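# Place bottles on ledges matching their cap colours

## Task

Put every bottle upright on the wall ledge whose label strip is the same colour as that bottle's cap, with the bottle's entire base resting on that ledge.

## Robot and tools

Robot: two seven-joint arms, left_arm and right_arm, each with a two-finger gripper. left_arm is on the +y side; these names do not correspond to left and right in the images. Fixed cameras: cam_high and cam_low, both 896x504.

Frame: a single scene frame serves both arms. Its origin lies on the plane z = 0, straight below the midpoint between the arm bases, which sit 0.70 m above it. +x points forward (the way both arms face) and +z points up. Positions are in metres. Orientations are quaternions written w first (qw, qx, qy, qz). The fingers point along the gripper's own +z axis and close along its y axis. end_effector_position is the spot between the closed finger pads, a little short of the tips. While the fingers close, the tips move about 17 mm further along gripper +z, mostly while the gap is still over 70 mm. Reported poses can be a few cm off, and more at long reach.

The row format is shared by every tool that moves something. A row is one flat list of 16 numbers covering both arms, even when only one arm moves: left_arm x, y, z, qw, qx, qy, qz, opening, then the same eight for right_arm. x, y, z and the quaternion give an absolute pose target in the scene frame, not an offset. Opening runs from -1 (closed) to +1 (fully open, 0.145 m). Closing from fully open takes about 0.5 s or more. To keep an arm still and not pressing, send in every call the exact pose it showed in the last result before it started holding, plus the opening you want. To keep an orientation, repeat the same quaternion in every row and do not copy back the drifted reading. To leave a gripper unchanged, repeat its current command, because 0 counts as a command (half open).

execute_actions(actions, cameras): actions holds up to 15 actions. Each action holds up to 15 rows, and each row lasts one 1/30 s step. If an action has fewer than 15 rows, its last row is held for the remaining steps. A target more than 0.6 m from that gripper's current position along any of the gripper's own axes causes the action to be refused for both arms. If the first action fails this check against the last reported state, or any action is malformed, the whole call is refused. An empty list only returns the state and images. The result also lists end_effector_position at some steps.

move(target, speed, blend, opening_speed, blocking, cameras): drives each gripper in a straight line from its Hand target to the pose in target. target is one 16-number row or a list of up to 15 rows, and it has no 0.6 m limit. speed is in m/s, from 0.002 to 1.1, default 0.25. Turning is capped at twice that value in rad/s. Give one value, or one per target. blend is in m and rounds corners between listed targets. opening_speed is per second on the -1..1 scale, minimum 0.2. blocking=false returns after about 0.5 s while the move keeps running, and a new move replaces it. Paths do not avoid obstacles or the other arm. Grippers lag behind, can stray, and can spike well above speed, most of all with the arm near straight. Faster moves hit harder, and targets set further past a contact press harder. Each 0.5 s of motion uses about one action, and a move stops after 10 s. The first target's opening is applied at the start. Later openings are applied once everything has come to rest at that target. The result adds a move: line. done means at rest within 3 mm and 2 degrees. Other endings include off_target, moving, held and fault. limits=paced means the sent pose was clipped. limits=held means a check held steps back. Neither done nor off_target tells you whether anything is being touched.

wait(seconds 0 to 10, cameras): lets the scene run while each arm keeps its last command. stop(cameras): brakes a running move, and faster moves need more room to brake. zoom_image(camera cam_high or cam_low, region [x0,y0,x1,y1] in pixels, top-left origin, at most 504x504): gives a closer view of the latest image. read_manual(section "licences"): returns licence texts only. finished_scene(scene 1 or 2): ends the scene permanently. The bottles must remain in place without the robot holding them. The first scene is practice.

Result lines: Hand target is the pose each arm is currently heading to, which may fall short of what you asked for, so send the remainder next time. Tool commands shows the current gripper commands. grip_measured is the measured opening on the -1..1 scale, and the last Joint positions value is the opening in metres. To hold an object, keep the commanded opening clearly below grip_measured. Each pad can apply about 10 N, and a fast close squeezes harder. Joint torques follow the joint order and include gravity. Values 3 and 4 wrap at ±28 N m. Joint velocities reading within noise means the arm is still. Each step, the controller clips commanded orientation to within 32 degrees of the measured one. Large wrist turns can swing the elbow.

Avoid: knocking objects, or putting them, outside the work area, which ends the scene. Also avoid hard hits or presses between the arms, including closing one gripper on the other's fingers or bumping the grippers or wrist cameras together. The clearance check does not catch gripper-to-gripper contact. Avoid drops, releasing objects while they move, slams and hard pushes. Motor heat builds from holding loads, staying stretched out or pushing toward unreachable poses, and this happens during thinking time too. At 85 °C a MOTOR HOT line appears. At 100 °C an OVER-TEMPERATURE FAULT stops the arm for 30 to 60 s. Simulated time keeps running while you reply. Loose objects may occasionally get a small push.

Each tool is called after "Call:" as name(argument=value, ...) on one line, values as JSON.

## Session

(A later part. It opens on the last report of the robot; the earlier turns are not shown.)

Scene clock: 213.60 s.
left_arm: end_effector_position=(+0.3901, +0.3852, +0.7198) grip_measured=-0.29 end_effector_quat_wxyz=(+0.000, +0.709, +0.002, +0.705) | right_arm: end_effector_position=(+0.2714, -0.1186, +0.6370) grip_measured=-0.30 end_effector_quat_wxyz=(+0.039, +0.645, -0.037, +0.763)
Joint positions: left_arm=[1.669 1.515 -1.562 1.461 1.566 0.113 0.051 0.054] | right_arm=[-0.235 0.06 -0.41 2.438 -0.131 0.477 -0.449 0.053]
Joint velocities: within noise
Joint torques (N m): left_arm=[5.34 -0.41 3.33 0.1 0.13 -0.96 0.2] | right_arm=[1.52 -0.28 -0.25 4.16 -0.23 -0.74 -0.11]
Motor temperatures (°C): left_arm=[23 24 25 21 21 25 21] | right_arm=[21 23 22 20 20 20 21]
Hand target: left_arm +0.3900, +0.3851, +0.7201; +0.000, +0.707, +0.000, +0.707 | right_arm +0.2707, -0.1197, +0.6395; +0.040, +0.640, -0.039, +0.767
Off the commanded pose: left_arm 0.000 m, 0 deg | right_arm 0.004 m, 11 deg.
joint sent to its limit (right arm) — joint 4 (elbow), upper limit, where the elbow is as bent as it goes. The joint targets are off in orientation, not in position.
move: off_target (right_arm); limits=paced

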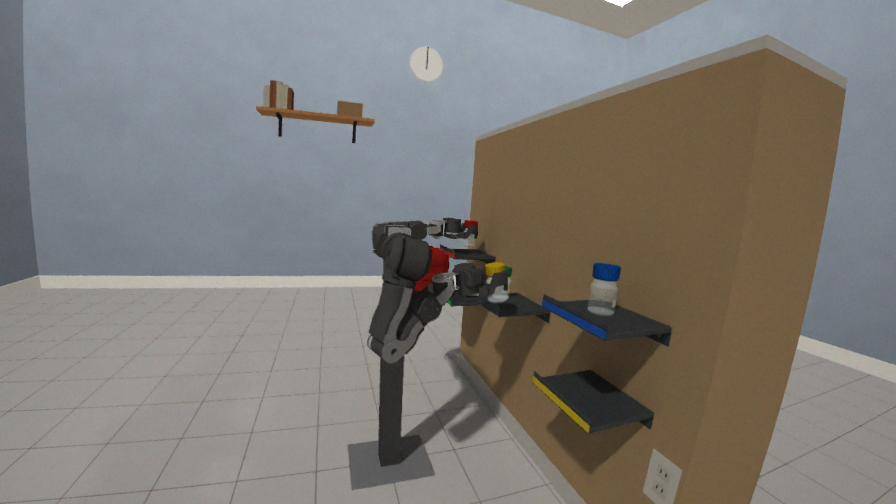

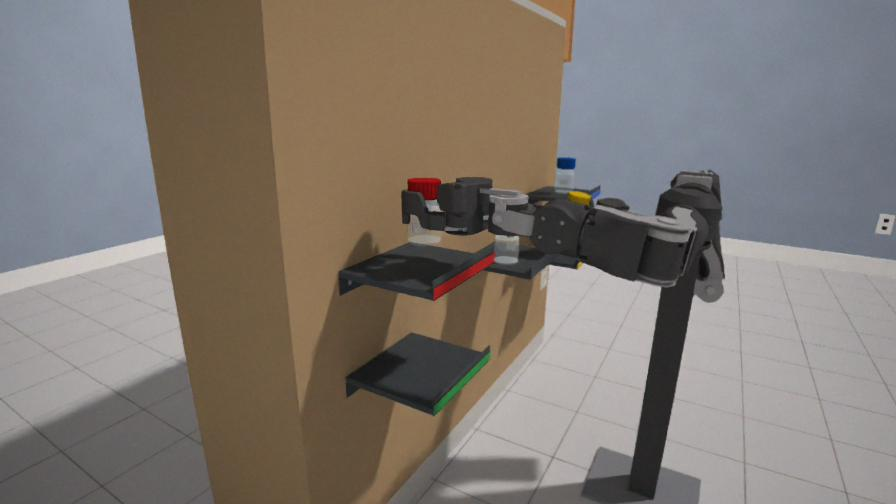

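Call:
move(target=[[0.39,0.385,0.695,0,-0.7071,0,-0.7071,-0.6,0.27,-0.25,0.57,0,0.7071,0,0.7071,-0.6],[0.39,0.385,0.68,0,-0.7071,0,-0.7071,-0.6,0.25,-0.40,0.535,0,0.7071,0,0.7071,-0.6],[0.39,0.385,0.68,0,-0.7071,0,-0.7071,-0.6,0.30,-0.41,0.535,0,0.7071,0,0.7071,-0.6],[0.39,0.385,0.68,0,-0.7071,0,-0.7071,-0.6,0.38,-0.41,0.53,0,0.7071,0,0.7071,-0.6]], speed=0.18)

Call:
zoom_image(camera="cam_low", region=[320, 120, 640, 400])

Call:
zoom_image(camera="cam_high", region=[420, 200, 700, 420])

Scene clock: 232.03 s.
left_arm: end_effector_position=(+0.3899, +0.3856, +0.6885) grip_measured=-0.29 end_effector_quat_wxyz=(-0.001, +0.696, +0.002, +0.718) | right_arm: end_effector_position=(+0.3797, -0.4108, +0.5281) grip_measured=-0.30 end_effector_quat_wxyz=(+0.001, +0.711, -0.002, +0.703)
Joint positions: left_arm=[1.502 1.519 -1.561 1.465 1.577 -0.09 0.051 0.054] | right_arm=[0.181 0.748 0.268 1.073 0.636 -0.026 0.515 0.053]
Joint velocities: within noise
Joint torques (N m): left_arm=[3.39 0.46 2.86 0.05 0.11 -0.09 0.19] | right_arm=[4.34 6.95 2.84 3.49 0.49 -0.65 0.19]
Motor temperatures (°C): left_arm=[23 22 25 21 21 26 21] | right_arm=[21 23 22 20 20 21 21]
Hand target: left_arm +0.3899, +0.3850, +0.6801; +0.000, +0.707, +0.000, +0.707 | right_arm +0.3800, -0.4101, +0.5299; +0.000, +0.707, +0.000, +0.707
Off the commanded pose: left_arm 0.009 m, 2 deg | right_arm 0.002 m, 1 deg.
move: off_target (left_arm)

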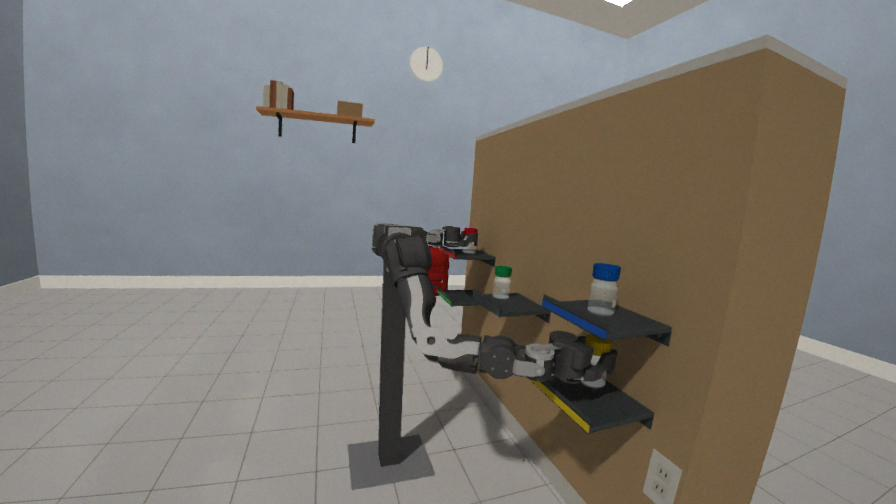

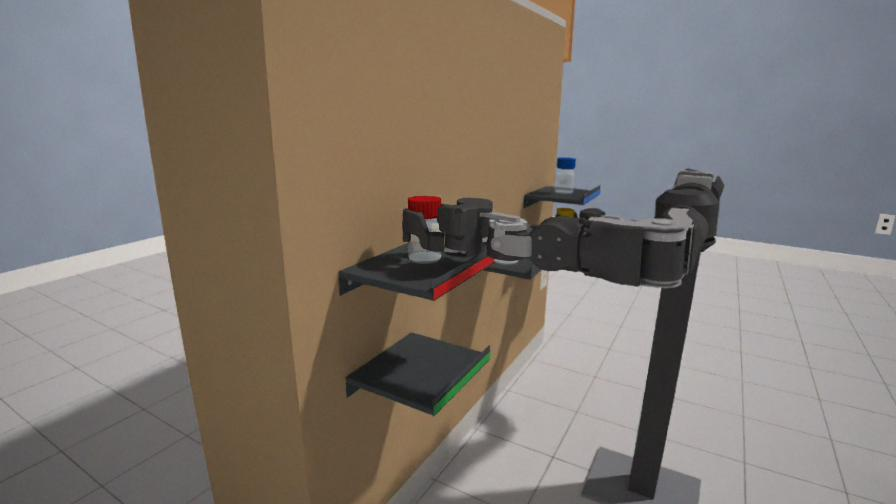

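Scaled by 1.575 from the camera's 896x504 image, which has a finer 1280x720 frame.

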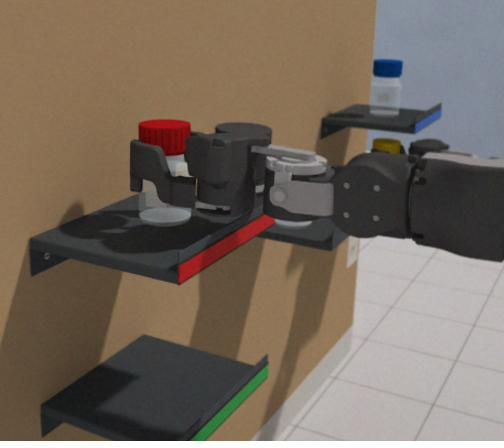

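Scaled by 1.800 from the camera's 896x504 image, which has a finer 1280x720 frame.

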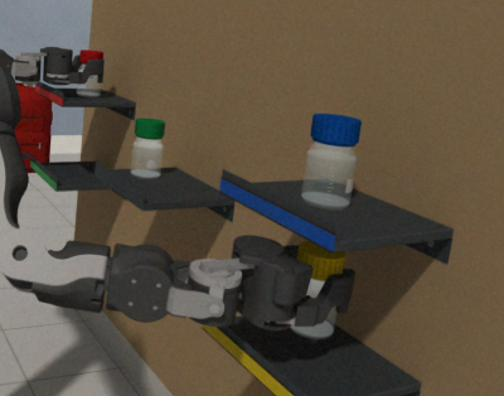

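Call:
move(target=[[0.39,0.385,0.687,0,-0.7071,0,-0.7071,-0.6,0.38,-0.41,0.512,0,0.7071,0,0.7071,-0.6],[0.39,0.385,0.689,0,-0.7071,0,-0.7071,0.2,0.38,-0.41,0.502,0,0.7071,0,0.7071,-0.6],[0.255,0.36,0.692,0,-0.7071,0,-0.7071,0.2,0.38,-0.41,0.488,0,0.7071,0,0.7071,-0.6],[0.26,0.2,0.65,0,-0.7071,0,-0.7071,0.2,0.38,-0.41,0.488,0,0.7071,0,0.7071,-0.6]], speed=[0.06,0.06,0.15,0.2], opening_speed=1.5)

Call:
zoom_image(camera="cam_low", region=[320, 120, 640, 400])

Call:
zoom_image(camera="cam_high", region=[420, 200, 700, 420])

Scene clock: 249.97 s.
left_arm: end_effector_position=(+0.2605, +0.2004, +0.6512) grip_measured=+0.20 end_effector_quat_wxyz=(+0.073, +0.633, -0.074, +0.767) | right_arm: end_effector_position=(+0.3801, -0.4122, +0.4931) grip_measured=-0.30 end_effector_quat_wxyz=(+0.004, +0.702, +0.000, +0.712)
Joint positions: left_arm=[0.928 1.752 -1.563 2.432 0.99 -0.622 -0.655 0.09] | right_arm=[0.242 0.685 0.246 0.878 0.582 -0.203 0.589 0.053]
Joint velocities: within noise
Joint torques (N m): left_arm=[1.73 2.36 1.11 2.14 -0.16 -0.59 -0.1] | right_arm=[4.07 6 0.54 2.66 0.39 -0.2 0.07]
Motor temperatures (°C): left_arm=[23 22 25 21 21 25 21] | right_arm=[22 24 22 20 20 21 21]
Hand target: left_arm +0.2605, +0.2004, +0.6497; +0.074, +0.635, -0.072, +0.766 | right_arm +0.3799, -0.4099, +0.4880; +0.000, +0.707, +0.000, +0.707
Off the commanded pose: left_arm 0.001 m, 16 deg | right_arm 0.006 m, 1 deg.
joint read past its limit (left arm) — joint 4 (elbow), upper limit, where the elbow is as bent as it goes.
joint sent to its limit (left arm) — joint 3 (upper arm roll), lower limit; joint 4 (elbow), upper limit, where the elbow is as bent as it goes. The joint targets are off in orientation, not in position.
move: off_target (left_arm, right_arm)

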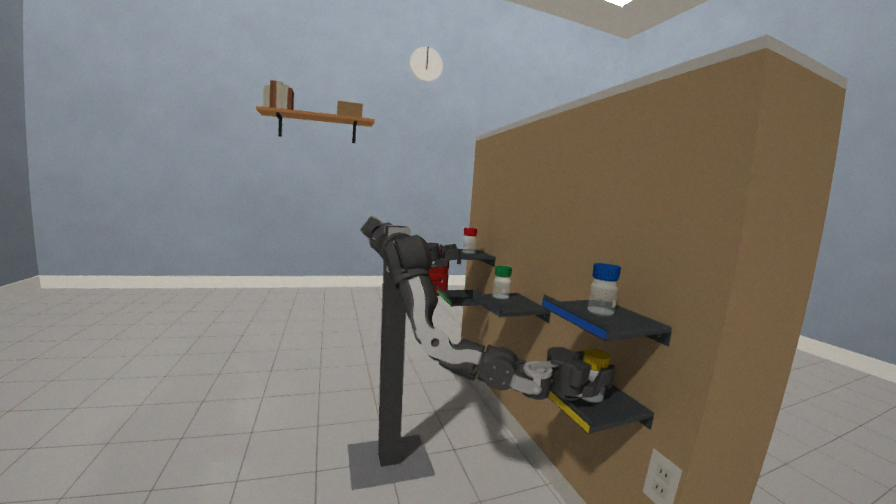

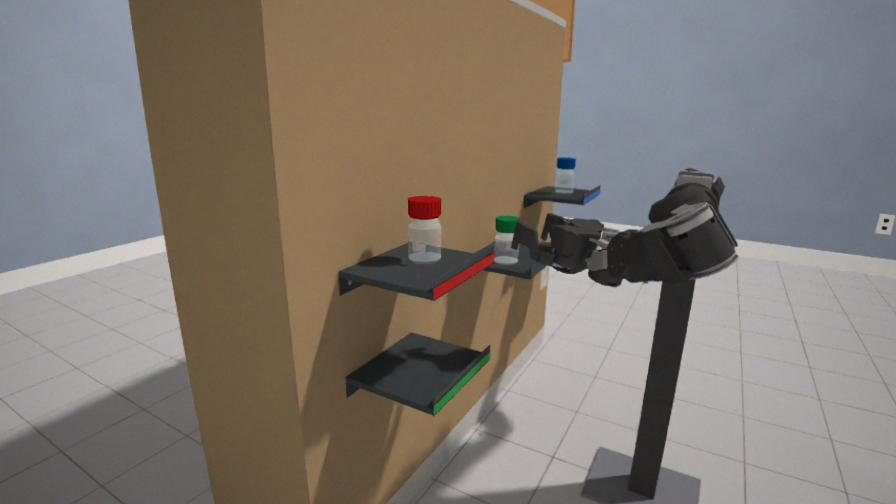

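Scaled by 1.575 from the camera's 896x504 image, which has a finer 1280x720 frame.

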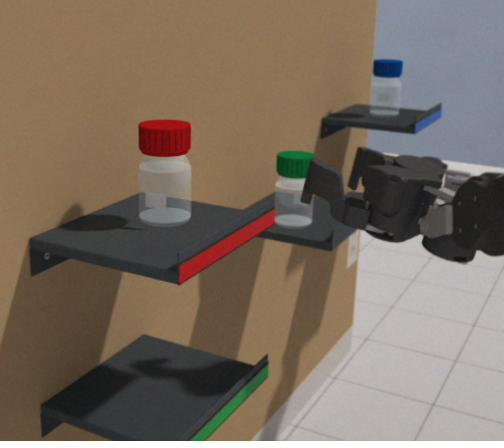

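Scaled by 1.800 from the camera's 896x504 image, which has a finer 1280x720 frame.

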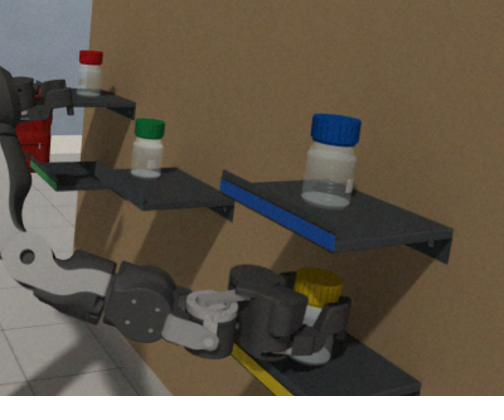

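Call:
move(target=[[0.26,0.12,0.64,0,-0.7071,0,-0.7071,0.2,0.38,-0.41,0.4925,0,0.7071,0,0.7071,-0.6],[0.275,0.06,0.60,0,-0.7071,0,-0.7071,0.2,0.38,-0.41,0.494,0,0.7071,0,0.7071,0.2],[0.285,0.045,0.592,0,-0.7071,0,-0.7071,0.2,0.26,-0.40,0.50,0,0.7071,0,0.7071,0.2]], speed=0.17, opening_speed=1.5)

Call:
zoom_image(camera="cam_low", region=[420, 160, 660, 340])

Call:
zoom_image(camera="cam_high", region=[420, 200, 700, 420])

Scene clock: 267.27 s.
left_arm: end_effector_position=(+0.2846, +0.0460, +0.5930) grip_measured=+0.20 end_effector_quat_wxyz=(-0.001, +0.707, +0.002, +0.707) | right_arm: end_effector_position=(+0.2601, -0.4005, +0.4987) grip_measured=+0.20 end_effector_quat_wxyz=(+0.001, +0.709, -0.002, +0.705)
Joint positions: left_arm=[0.658 0.482 -1.38 2.226 0.76 0.234 -1.565 0.09] | right_arm=[-0.447 0.601 0.633 1.425 0.739 -0.15 0.604 0.09]
Joint velocities: within noise
Joint torques (N m): left_arm=[5.5 -0.38 1.29 2.78 -0.45 -0.15 0.24] | right_arm=[0.78 6.13 3.3 3.49 0.52 -0.42 0.15]
Motor temperatures (°C): left_arm=[22 22 24 21 21 25 21] | right_arm=[22 24 22 20 20 20 21]
Hand target: left_arm +0.2850, +0.0450, +0.5920; +0.000, +0.707, +0.000, +0.707 | right_arm +0.2600, -0.4000, +0.4999; +0.000, +0.707, +0.000, +0.707
Off the commanded pose: left_arm 0.001 m, 0 deg | right_arm 0.001 m, 0 deg.
move: done

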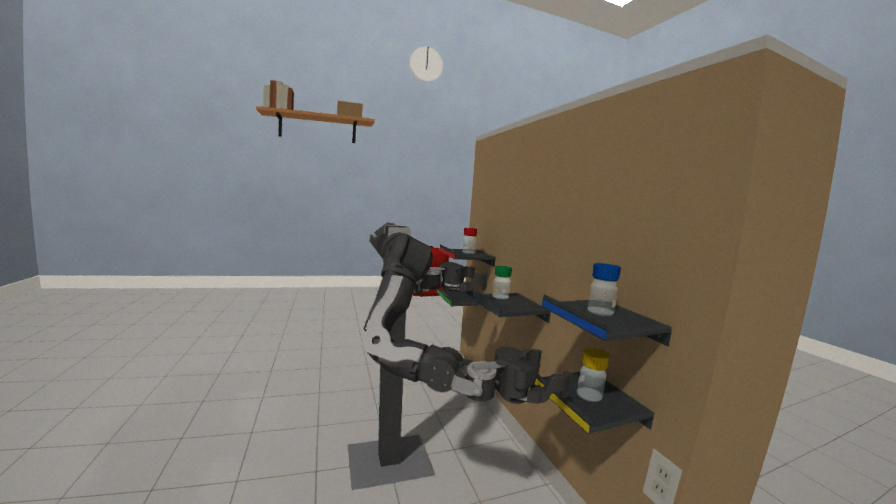

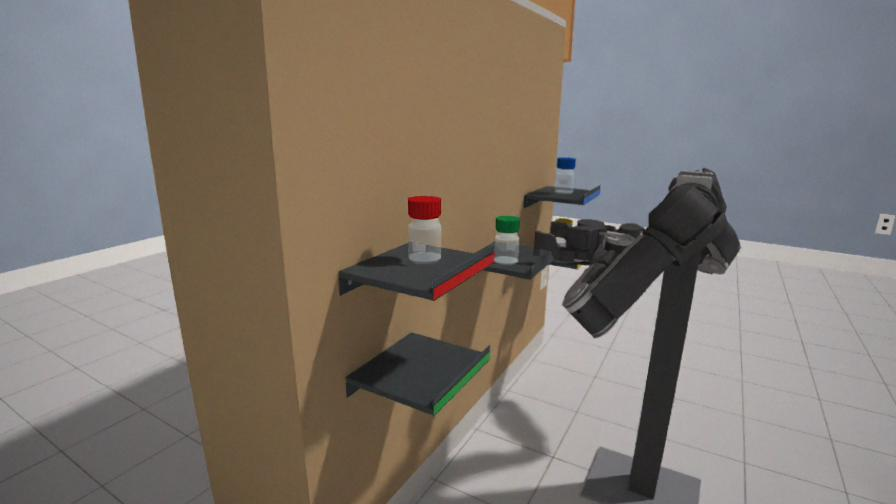

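Scaled by 2.100 from the camera's 896x504 image, which has a finer 1280x720 frame.

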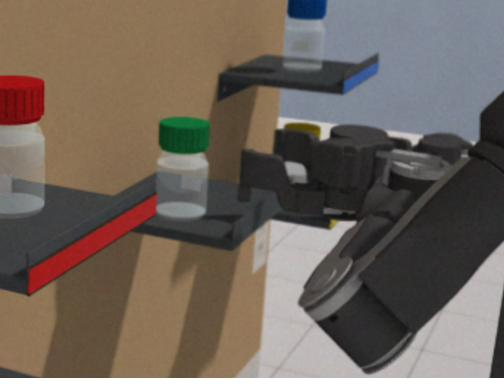

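Scaled by 1.800 from the camera's 896x504 image, which has a finer 1280x720 frame.

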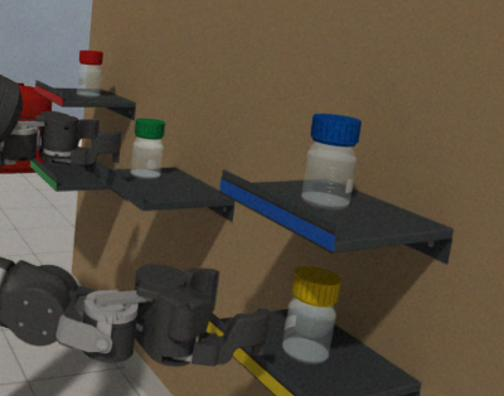

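Call:
move(target=[[0.378,0.045,0.591,0,-0.7071,0,-0.7071,0.2,0.26,-0.40,0.50,0,0.7071,0,0.7071,0.2],[0.378,0.045,0.591,0,-0.7071,0,-0.7071,-0.6,0.26,-0.40,0.50,0,0.7071,0,0.7071,0.2],[0.378,0.045,0.627,0,-0.7071,0,-0.7071,-0.6,0.26,-0.40,0.50,0,0.7071,0,0.7071,0.2],[0.27,0.10,0.625,0,-0.7071,0,-0.7071,-0.6,0.26,-0.40,0.50,0,0.7071,0,0.7071,0.2],[0.24,0.30,0.545,0,-0.7071,0,-0.7071,-0.6,0.26,-0.40,0.50,0,0.7071,0,0.7071,0.2]], speed=[0.15,0.15,0.12,0.2,0.2], opening_speed=1.5)

Call:
zoom_image(camera="cam_low", region=[320, 180, 640, 440])

Scene clock: 286.77 s.
left_arm: end_effector_position=(+0.2403, +0.2992, +0.5441) grip_measured=-0.25 end_effector_quat_wxyz=(-0.038, +0.754, -0.006, +0.656) | right_arm: end_effector_position=(+0.2601, -0.4005, +0.4987) grip_measured=+0.20 end_effector_quat_wxyz=(+0.001, +0.709, -0.002, +0.705)
Joint positions: left_arm=[0.536 1.798 -1.564 2.162 1.088 -0.781 -0.644 0.057] | right_arm=[-0.447 0.601 0.633 1.425 0.739 -0.15 0.604 0.09]
Joint velocities: within noise
Joint torques (N m): left_arm=[2.7 6.08 1.02 1.33 -0.12 -0.78 0.21] | right_arm=[0.86 6.4 3.29 3.49 0.53 -0.43 0.16]
Motor temperatures (°C): left_arm=[23 22 24 21 22 25 21] | right_arm=[21 24 23 20 20 20 21]
Hand target: left_arm +0.2403, +0.2998, +0.5452; -0.037, +0.752, -0.006, +0.659 | right_arm +0.2600, -0.4000, +0.4999; +0.000, +0.707, +0.000, +0.707
Off the commanded pose: left_arm 0.001 m, 9 deg | right_arm 0.001 m, 0 deg.
joint sent to its limit (left arm) — joint 3 (upper arm roll), lower limit; joint 6 (wrist pitch), lower limit. The joint targets are off in orientation, not in position.
move: off_target (left_arm)

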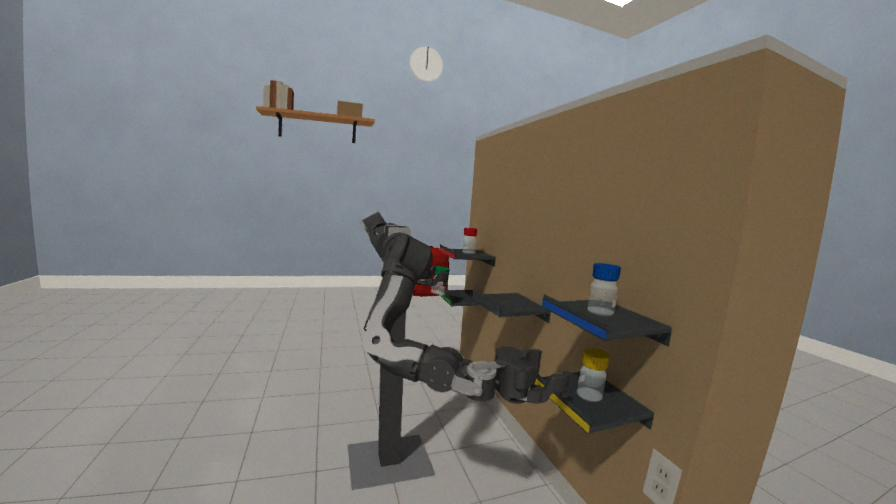

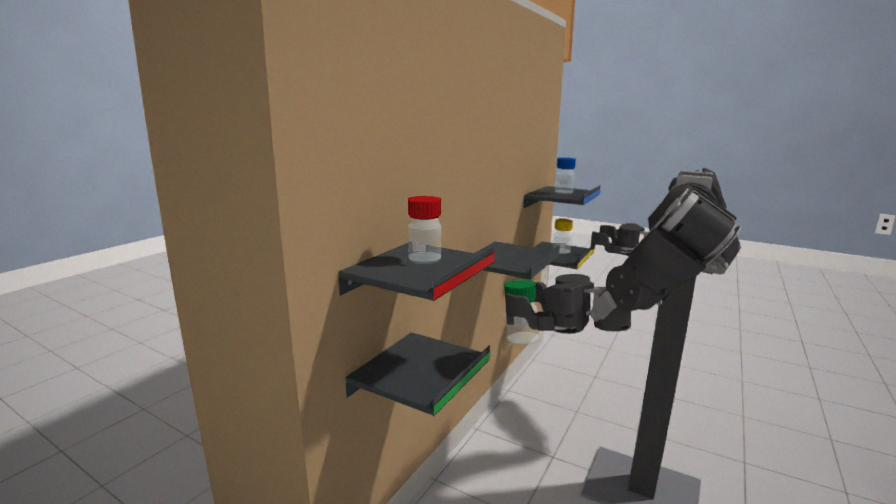

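Scaled by 1.575 from the camera's 896x504 image, which has a finer 1280x720 frame.

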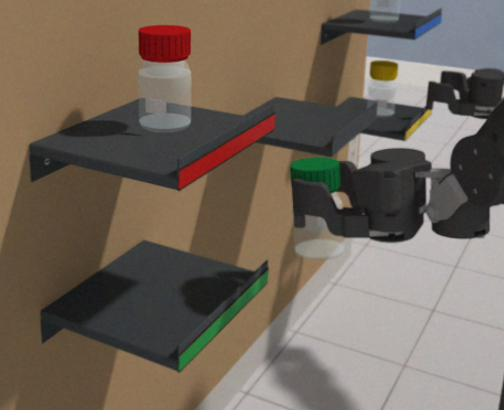

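Call:
move(target=[[0.295,0.375,0.535,0,-0.7071,0,-0.7071,-0.6,0.26,-0.40,0.50,0,0.7071,0,0.7071,0.2],[0.385,0.385,0.528,0,-0.7071,0,-0.7071,-0.6,0.26,-0.40,0.50,0,0.7071,0,0.7071,0.2],[0.385,0.385,0.500,0,-0.7071,0,-0.7071,-0.6,0.26,-0.40,0.50,0,0.7071,0,0.7071,0.2],[0.385,0.385,0.485,0,-0.7071,0,-0.7071,-0.6,0.26,-0.40,0.50,0,0.7071,0,0.7071,0.2]], speed=[0.17,0.15,0.08,0.04])

Call:
zoom_image(camera="cam_low", region=[320, 180, 640, 440])

Scene clock: 296.30 s.
left_arm: end_effector_position=(+0.3870, +0.3888, +0.5021) grip_measured=-0.25 end_effector_quat_wxyz=(-0.007, +0.685, +0.000, +0.729) | right_arm: end_effector_position=(+0.2601, -0.4005, +0.4987) grip_measured=+0.20 end_effector_quat_wxyz=(+0.001, +0.709, -0.002, +0.705)
Joint positions: left_arm=[0.674 1.141 -1.308 0.997 1.588 -0.728 0.191 0.057] | right_arm=[-0.447 0.601 0.633 1.425 0.739 -0.15 0.604 0.09]
Joint velocities: within noise
Joint torques (N m): left_arm=[2.84 3.97 0.84 -0.27 0.15 0.63 0.15] | right_arm=[0.73 6.42 3.43 3.49 0.5 -0.44 0.15]
Motor temperatures (°C): left_arm=[23 23 24 21 22 25 21] | right_arm=[21 24 23 20 20 20 21]
Hand target: left_arm +0.3843, +0.3847, +0.4853; +0.000, +0.707, +0.000, +0.707 | right_arm +0.2600, -0.4000, +0.4999; +0.000, +0.707, +0.000, +0.707
Off the commanded pose: left_arm 0.018 m, 4 deg | right_arm 0.001 m, 0 deg.
joint read past its limit (left arm) — joint 5 (forearm roll), upper limit.
joint sent to its limit (left arm) — joint 5 (forearm roll), upper limit. The joint targets still meet the commanded pose.
move: off_target (left_arm)

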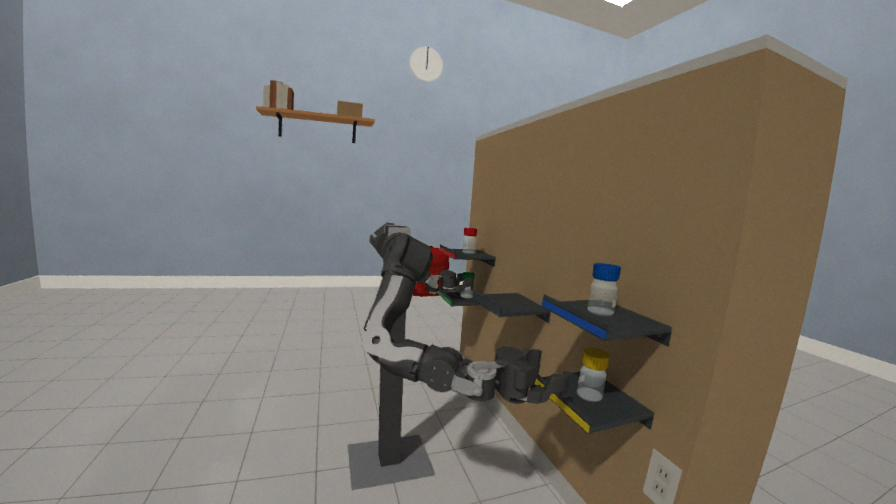

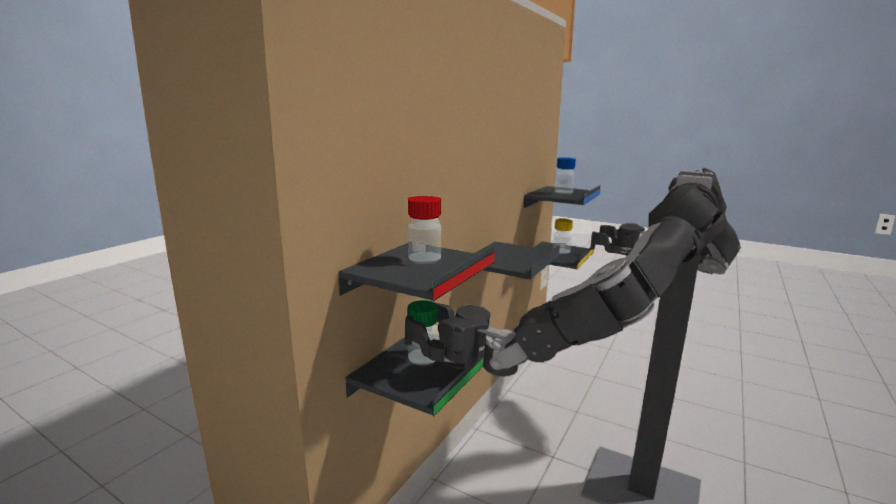

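Scaled by 1.575 from the camera's 896x504 image, which has a finer 1280x720 frame.

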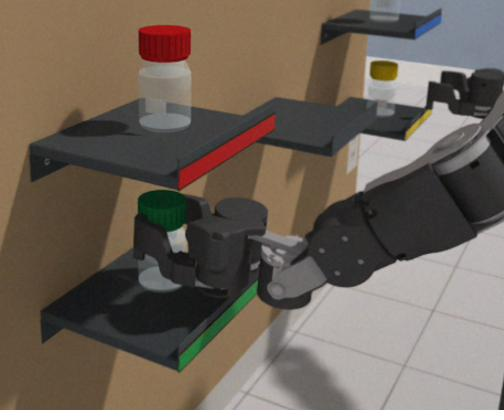

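Call:
move(target=[0.385,0.385,0.502,0,-0.7071,0,-0.7071,-0.6,0.26,-0.40,0.50,0,0.7071,0,0.7071,0.2], speed=0.1)

Call:
zoom_image(camera="cam_low", region=[380, 290, 540, 420])

Call:
zoom_image(camera="cam_high", region=[420, 240, 520, 320])

Scene clock: 311.47 s.
left_arm: end_effector_position=(+0.3852, +0.3850, +0.5035) grip_measured=-0.25 end_effector_quat_wxyz=(+0.000, +0.704, -0.001, +0.710) | right_arm: end_effector_position=(+0.2601, -0.4005, +0.4987) grip_measured=+0.20 end_effector_quat_wxyz=(+0.001, +0.709, -0.002, +0.705)
Joint positions: left_arm=[0.691 1.188 -1.321 1.069 1.578 -0.661 0.164 0.057] | right_arm=[-0.447 0.601 0.633 1.425 0.739 -0.15 0.604 0.09]
Joint velocities: within noise
Joint torques (N m): left_arm=[6.42 6.24 2.13 0.83 0.16 -0.41 -0.02] | right_arm=[0.65 6.42 3.32 3.48 0.52 -0.42 0.2]
Motor temperatures (°C): left_arm=[22 23 23 21 21 25 21] | right_arm=[21 24 23 20 20 20 21]
Hand target: left_arm +0.3850, +0.3850, +0.5020; +0.000, +0.707, +0.000, +0.707 | right_arm +0.2600, -0.4000, +0.4999; +0.000, +0.707, +0.000, +0.707
Off the commanded pose: left_arm 0.002 m, 1 deg | right_arm 0.001 m, 0 deg.
move: done

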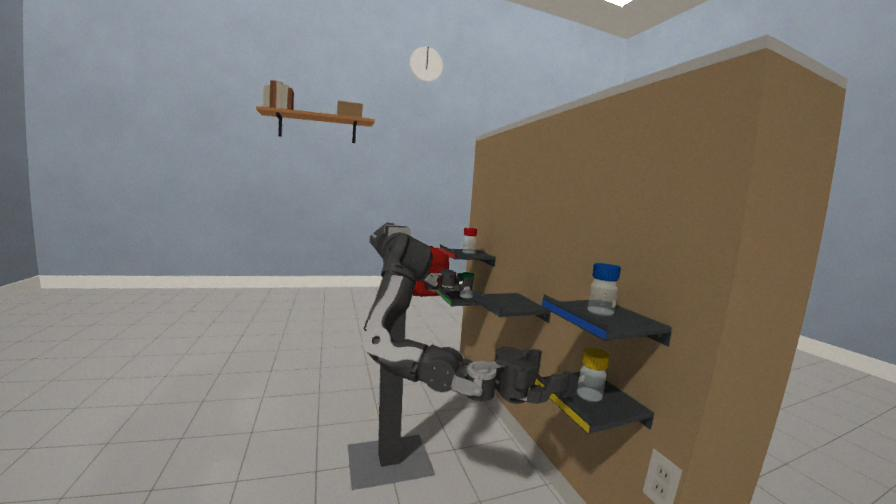

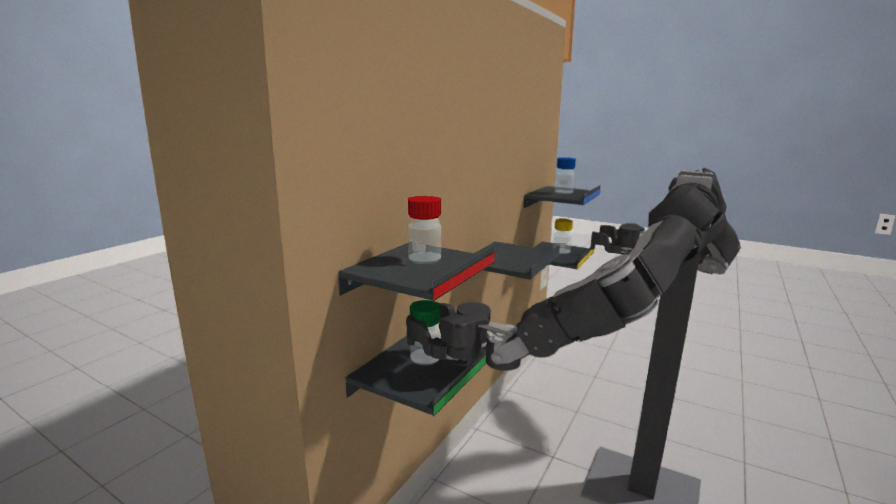

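Scaled by 3.150 from the camera's 896x504 image, which has a finer 1280x720 frame.

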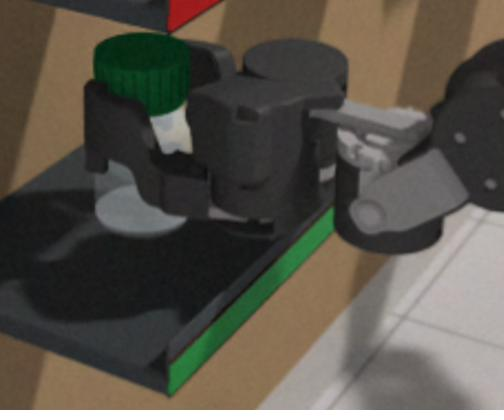

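Scaled by 5.040 from the camera's 896x504 image, which has a finer 1280x720 frame.

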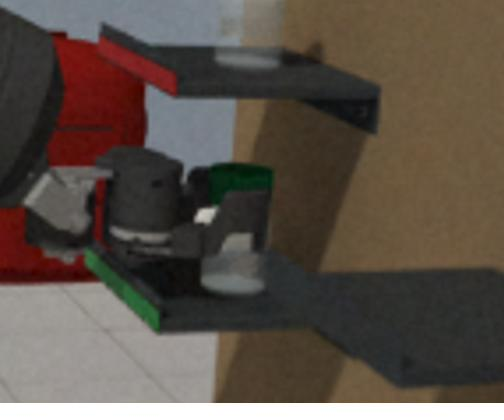

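Call:
move(target=[[0.385,0.385,0.501,0,-0.7071,0,-0.7071,-0.6,0.26,-0.40,0.50,0,0.7071,0,0.7071,0.2],[0.385,0.385,0.502,0,-0.7071,0,-0.7071,0.2,0.26,-0.40,0.50,0,0.7071,0,0.7071,0.2],[0.25,0.36,0.507,0,-0.7071,0,-0.7071,0.2,0.24,-0.39,0.50,0,0.7071,0,0.7071,0.2]], speed=[0.1,0.1,0.13], opening_speed=1.5)

Call:
zoom_image(camera="cam_low", region=[320, 120, 640, 420])

Call:
zoom_image(camera="cam_high", region=[420, 200, 700, 440])

Scene clock: 331.70 s.
left_arm: end_effector_position=(+0.2505, +0.3612, +0.5090) grip_measured=+0.20 end_effector_quat_wxyz=(-0.007, +0.785, -0.004, +0.620) | right_arm: end_effector_position=(+0.2404, -0.3895, +0.4981) grip_measured=+0.20 end_effector_quat_wxyz=(-0.002, +0.710, +0.000, +0.704)
Joint positions: left_arm=[0.541 1.753 -1.564 1.799 1.505 -0.787 -0.087 0.09] | right_arm=[-0.553 0.555 0.669 1.511 0.756 -0.17 0.604 0.09]
Joint velocities: within noise
Joint torques (N m): left_arm=[2.23 5.42 1.25 0.85 0.04 -0.68 -0.04] | right_arm=[0.22 5.13 3.95 3.67 0.52 -0.48 0.03]
Motor temperatures (°C): left_arm=[24 24 24 21 21 25 21] | right_arm=[20 24 23 21 20 20 21]
Hand target: left_arm +0.2503, +0.3601, +0.5073; -0.006, +0.785, -0.002, +0.619 | right_arm +0.2400, -0.3901, +0.5000; +0.000, +0.707, +0.000, +0.707
Off the commanded pose: left_arm 0.002 m, 13 deg | right_arm 0.002 m, 0 deg.
joint sent to its limit (left arm) — joint 3 (upper arm roll), lower limit; joint 6 (wrist pitch), lower limit. The joint targets are off in orientation, not in position.
move: off_target (left_arm)

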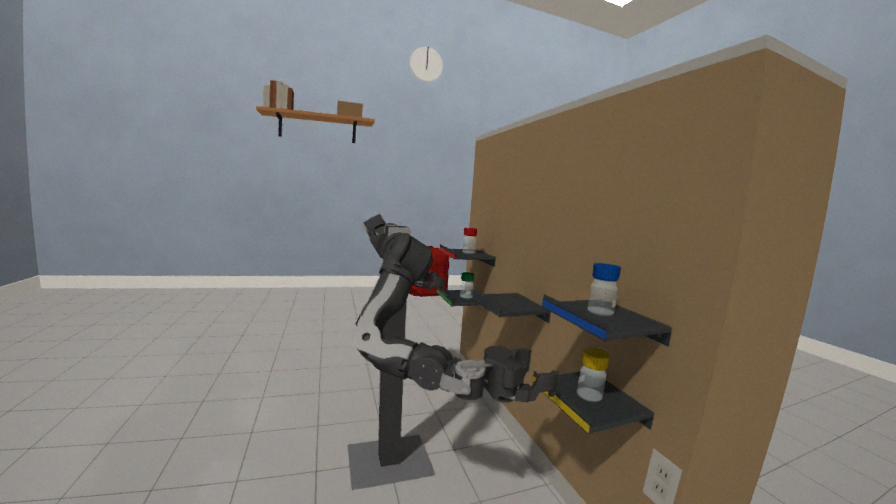

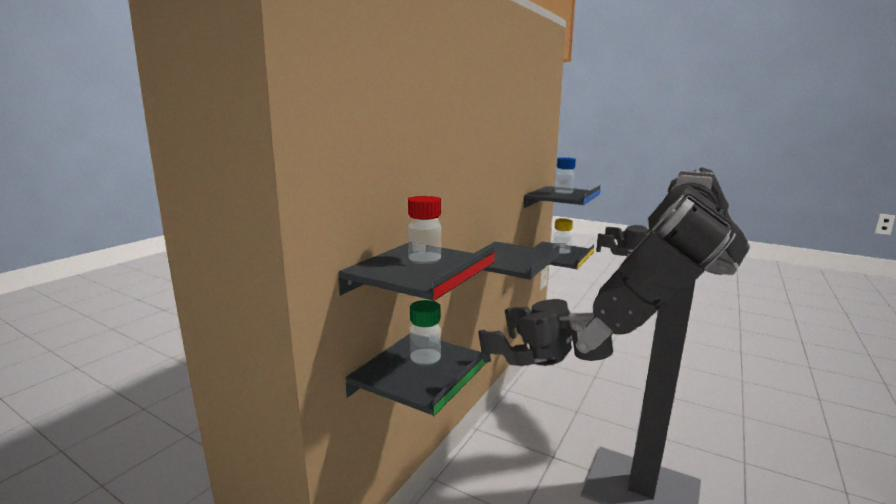

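Scaled by 1.575 from the camera's 896x504 image, which has a finer 1280x720 frame.

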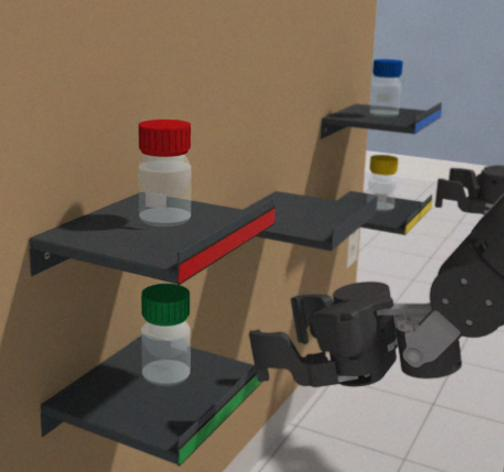

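Scaled by 1.800 from the camera's 896x504 image, which has a finer 1280x720 frame.

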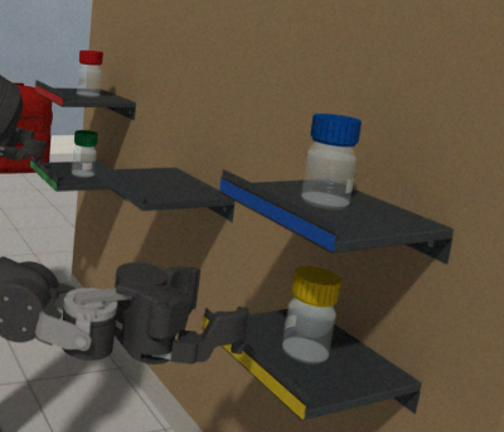

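Call:
finished_scene(scene=2)

The scene is finished: the task was done.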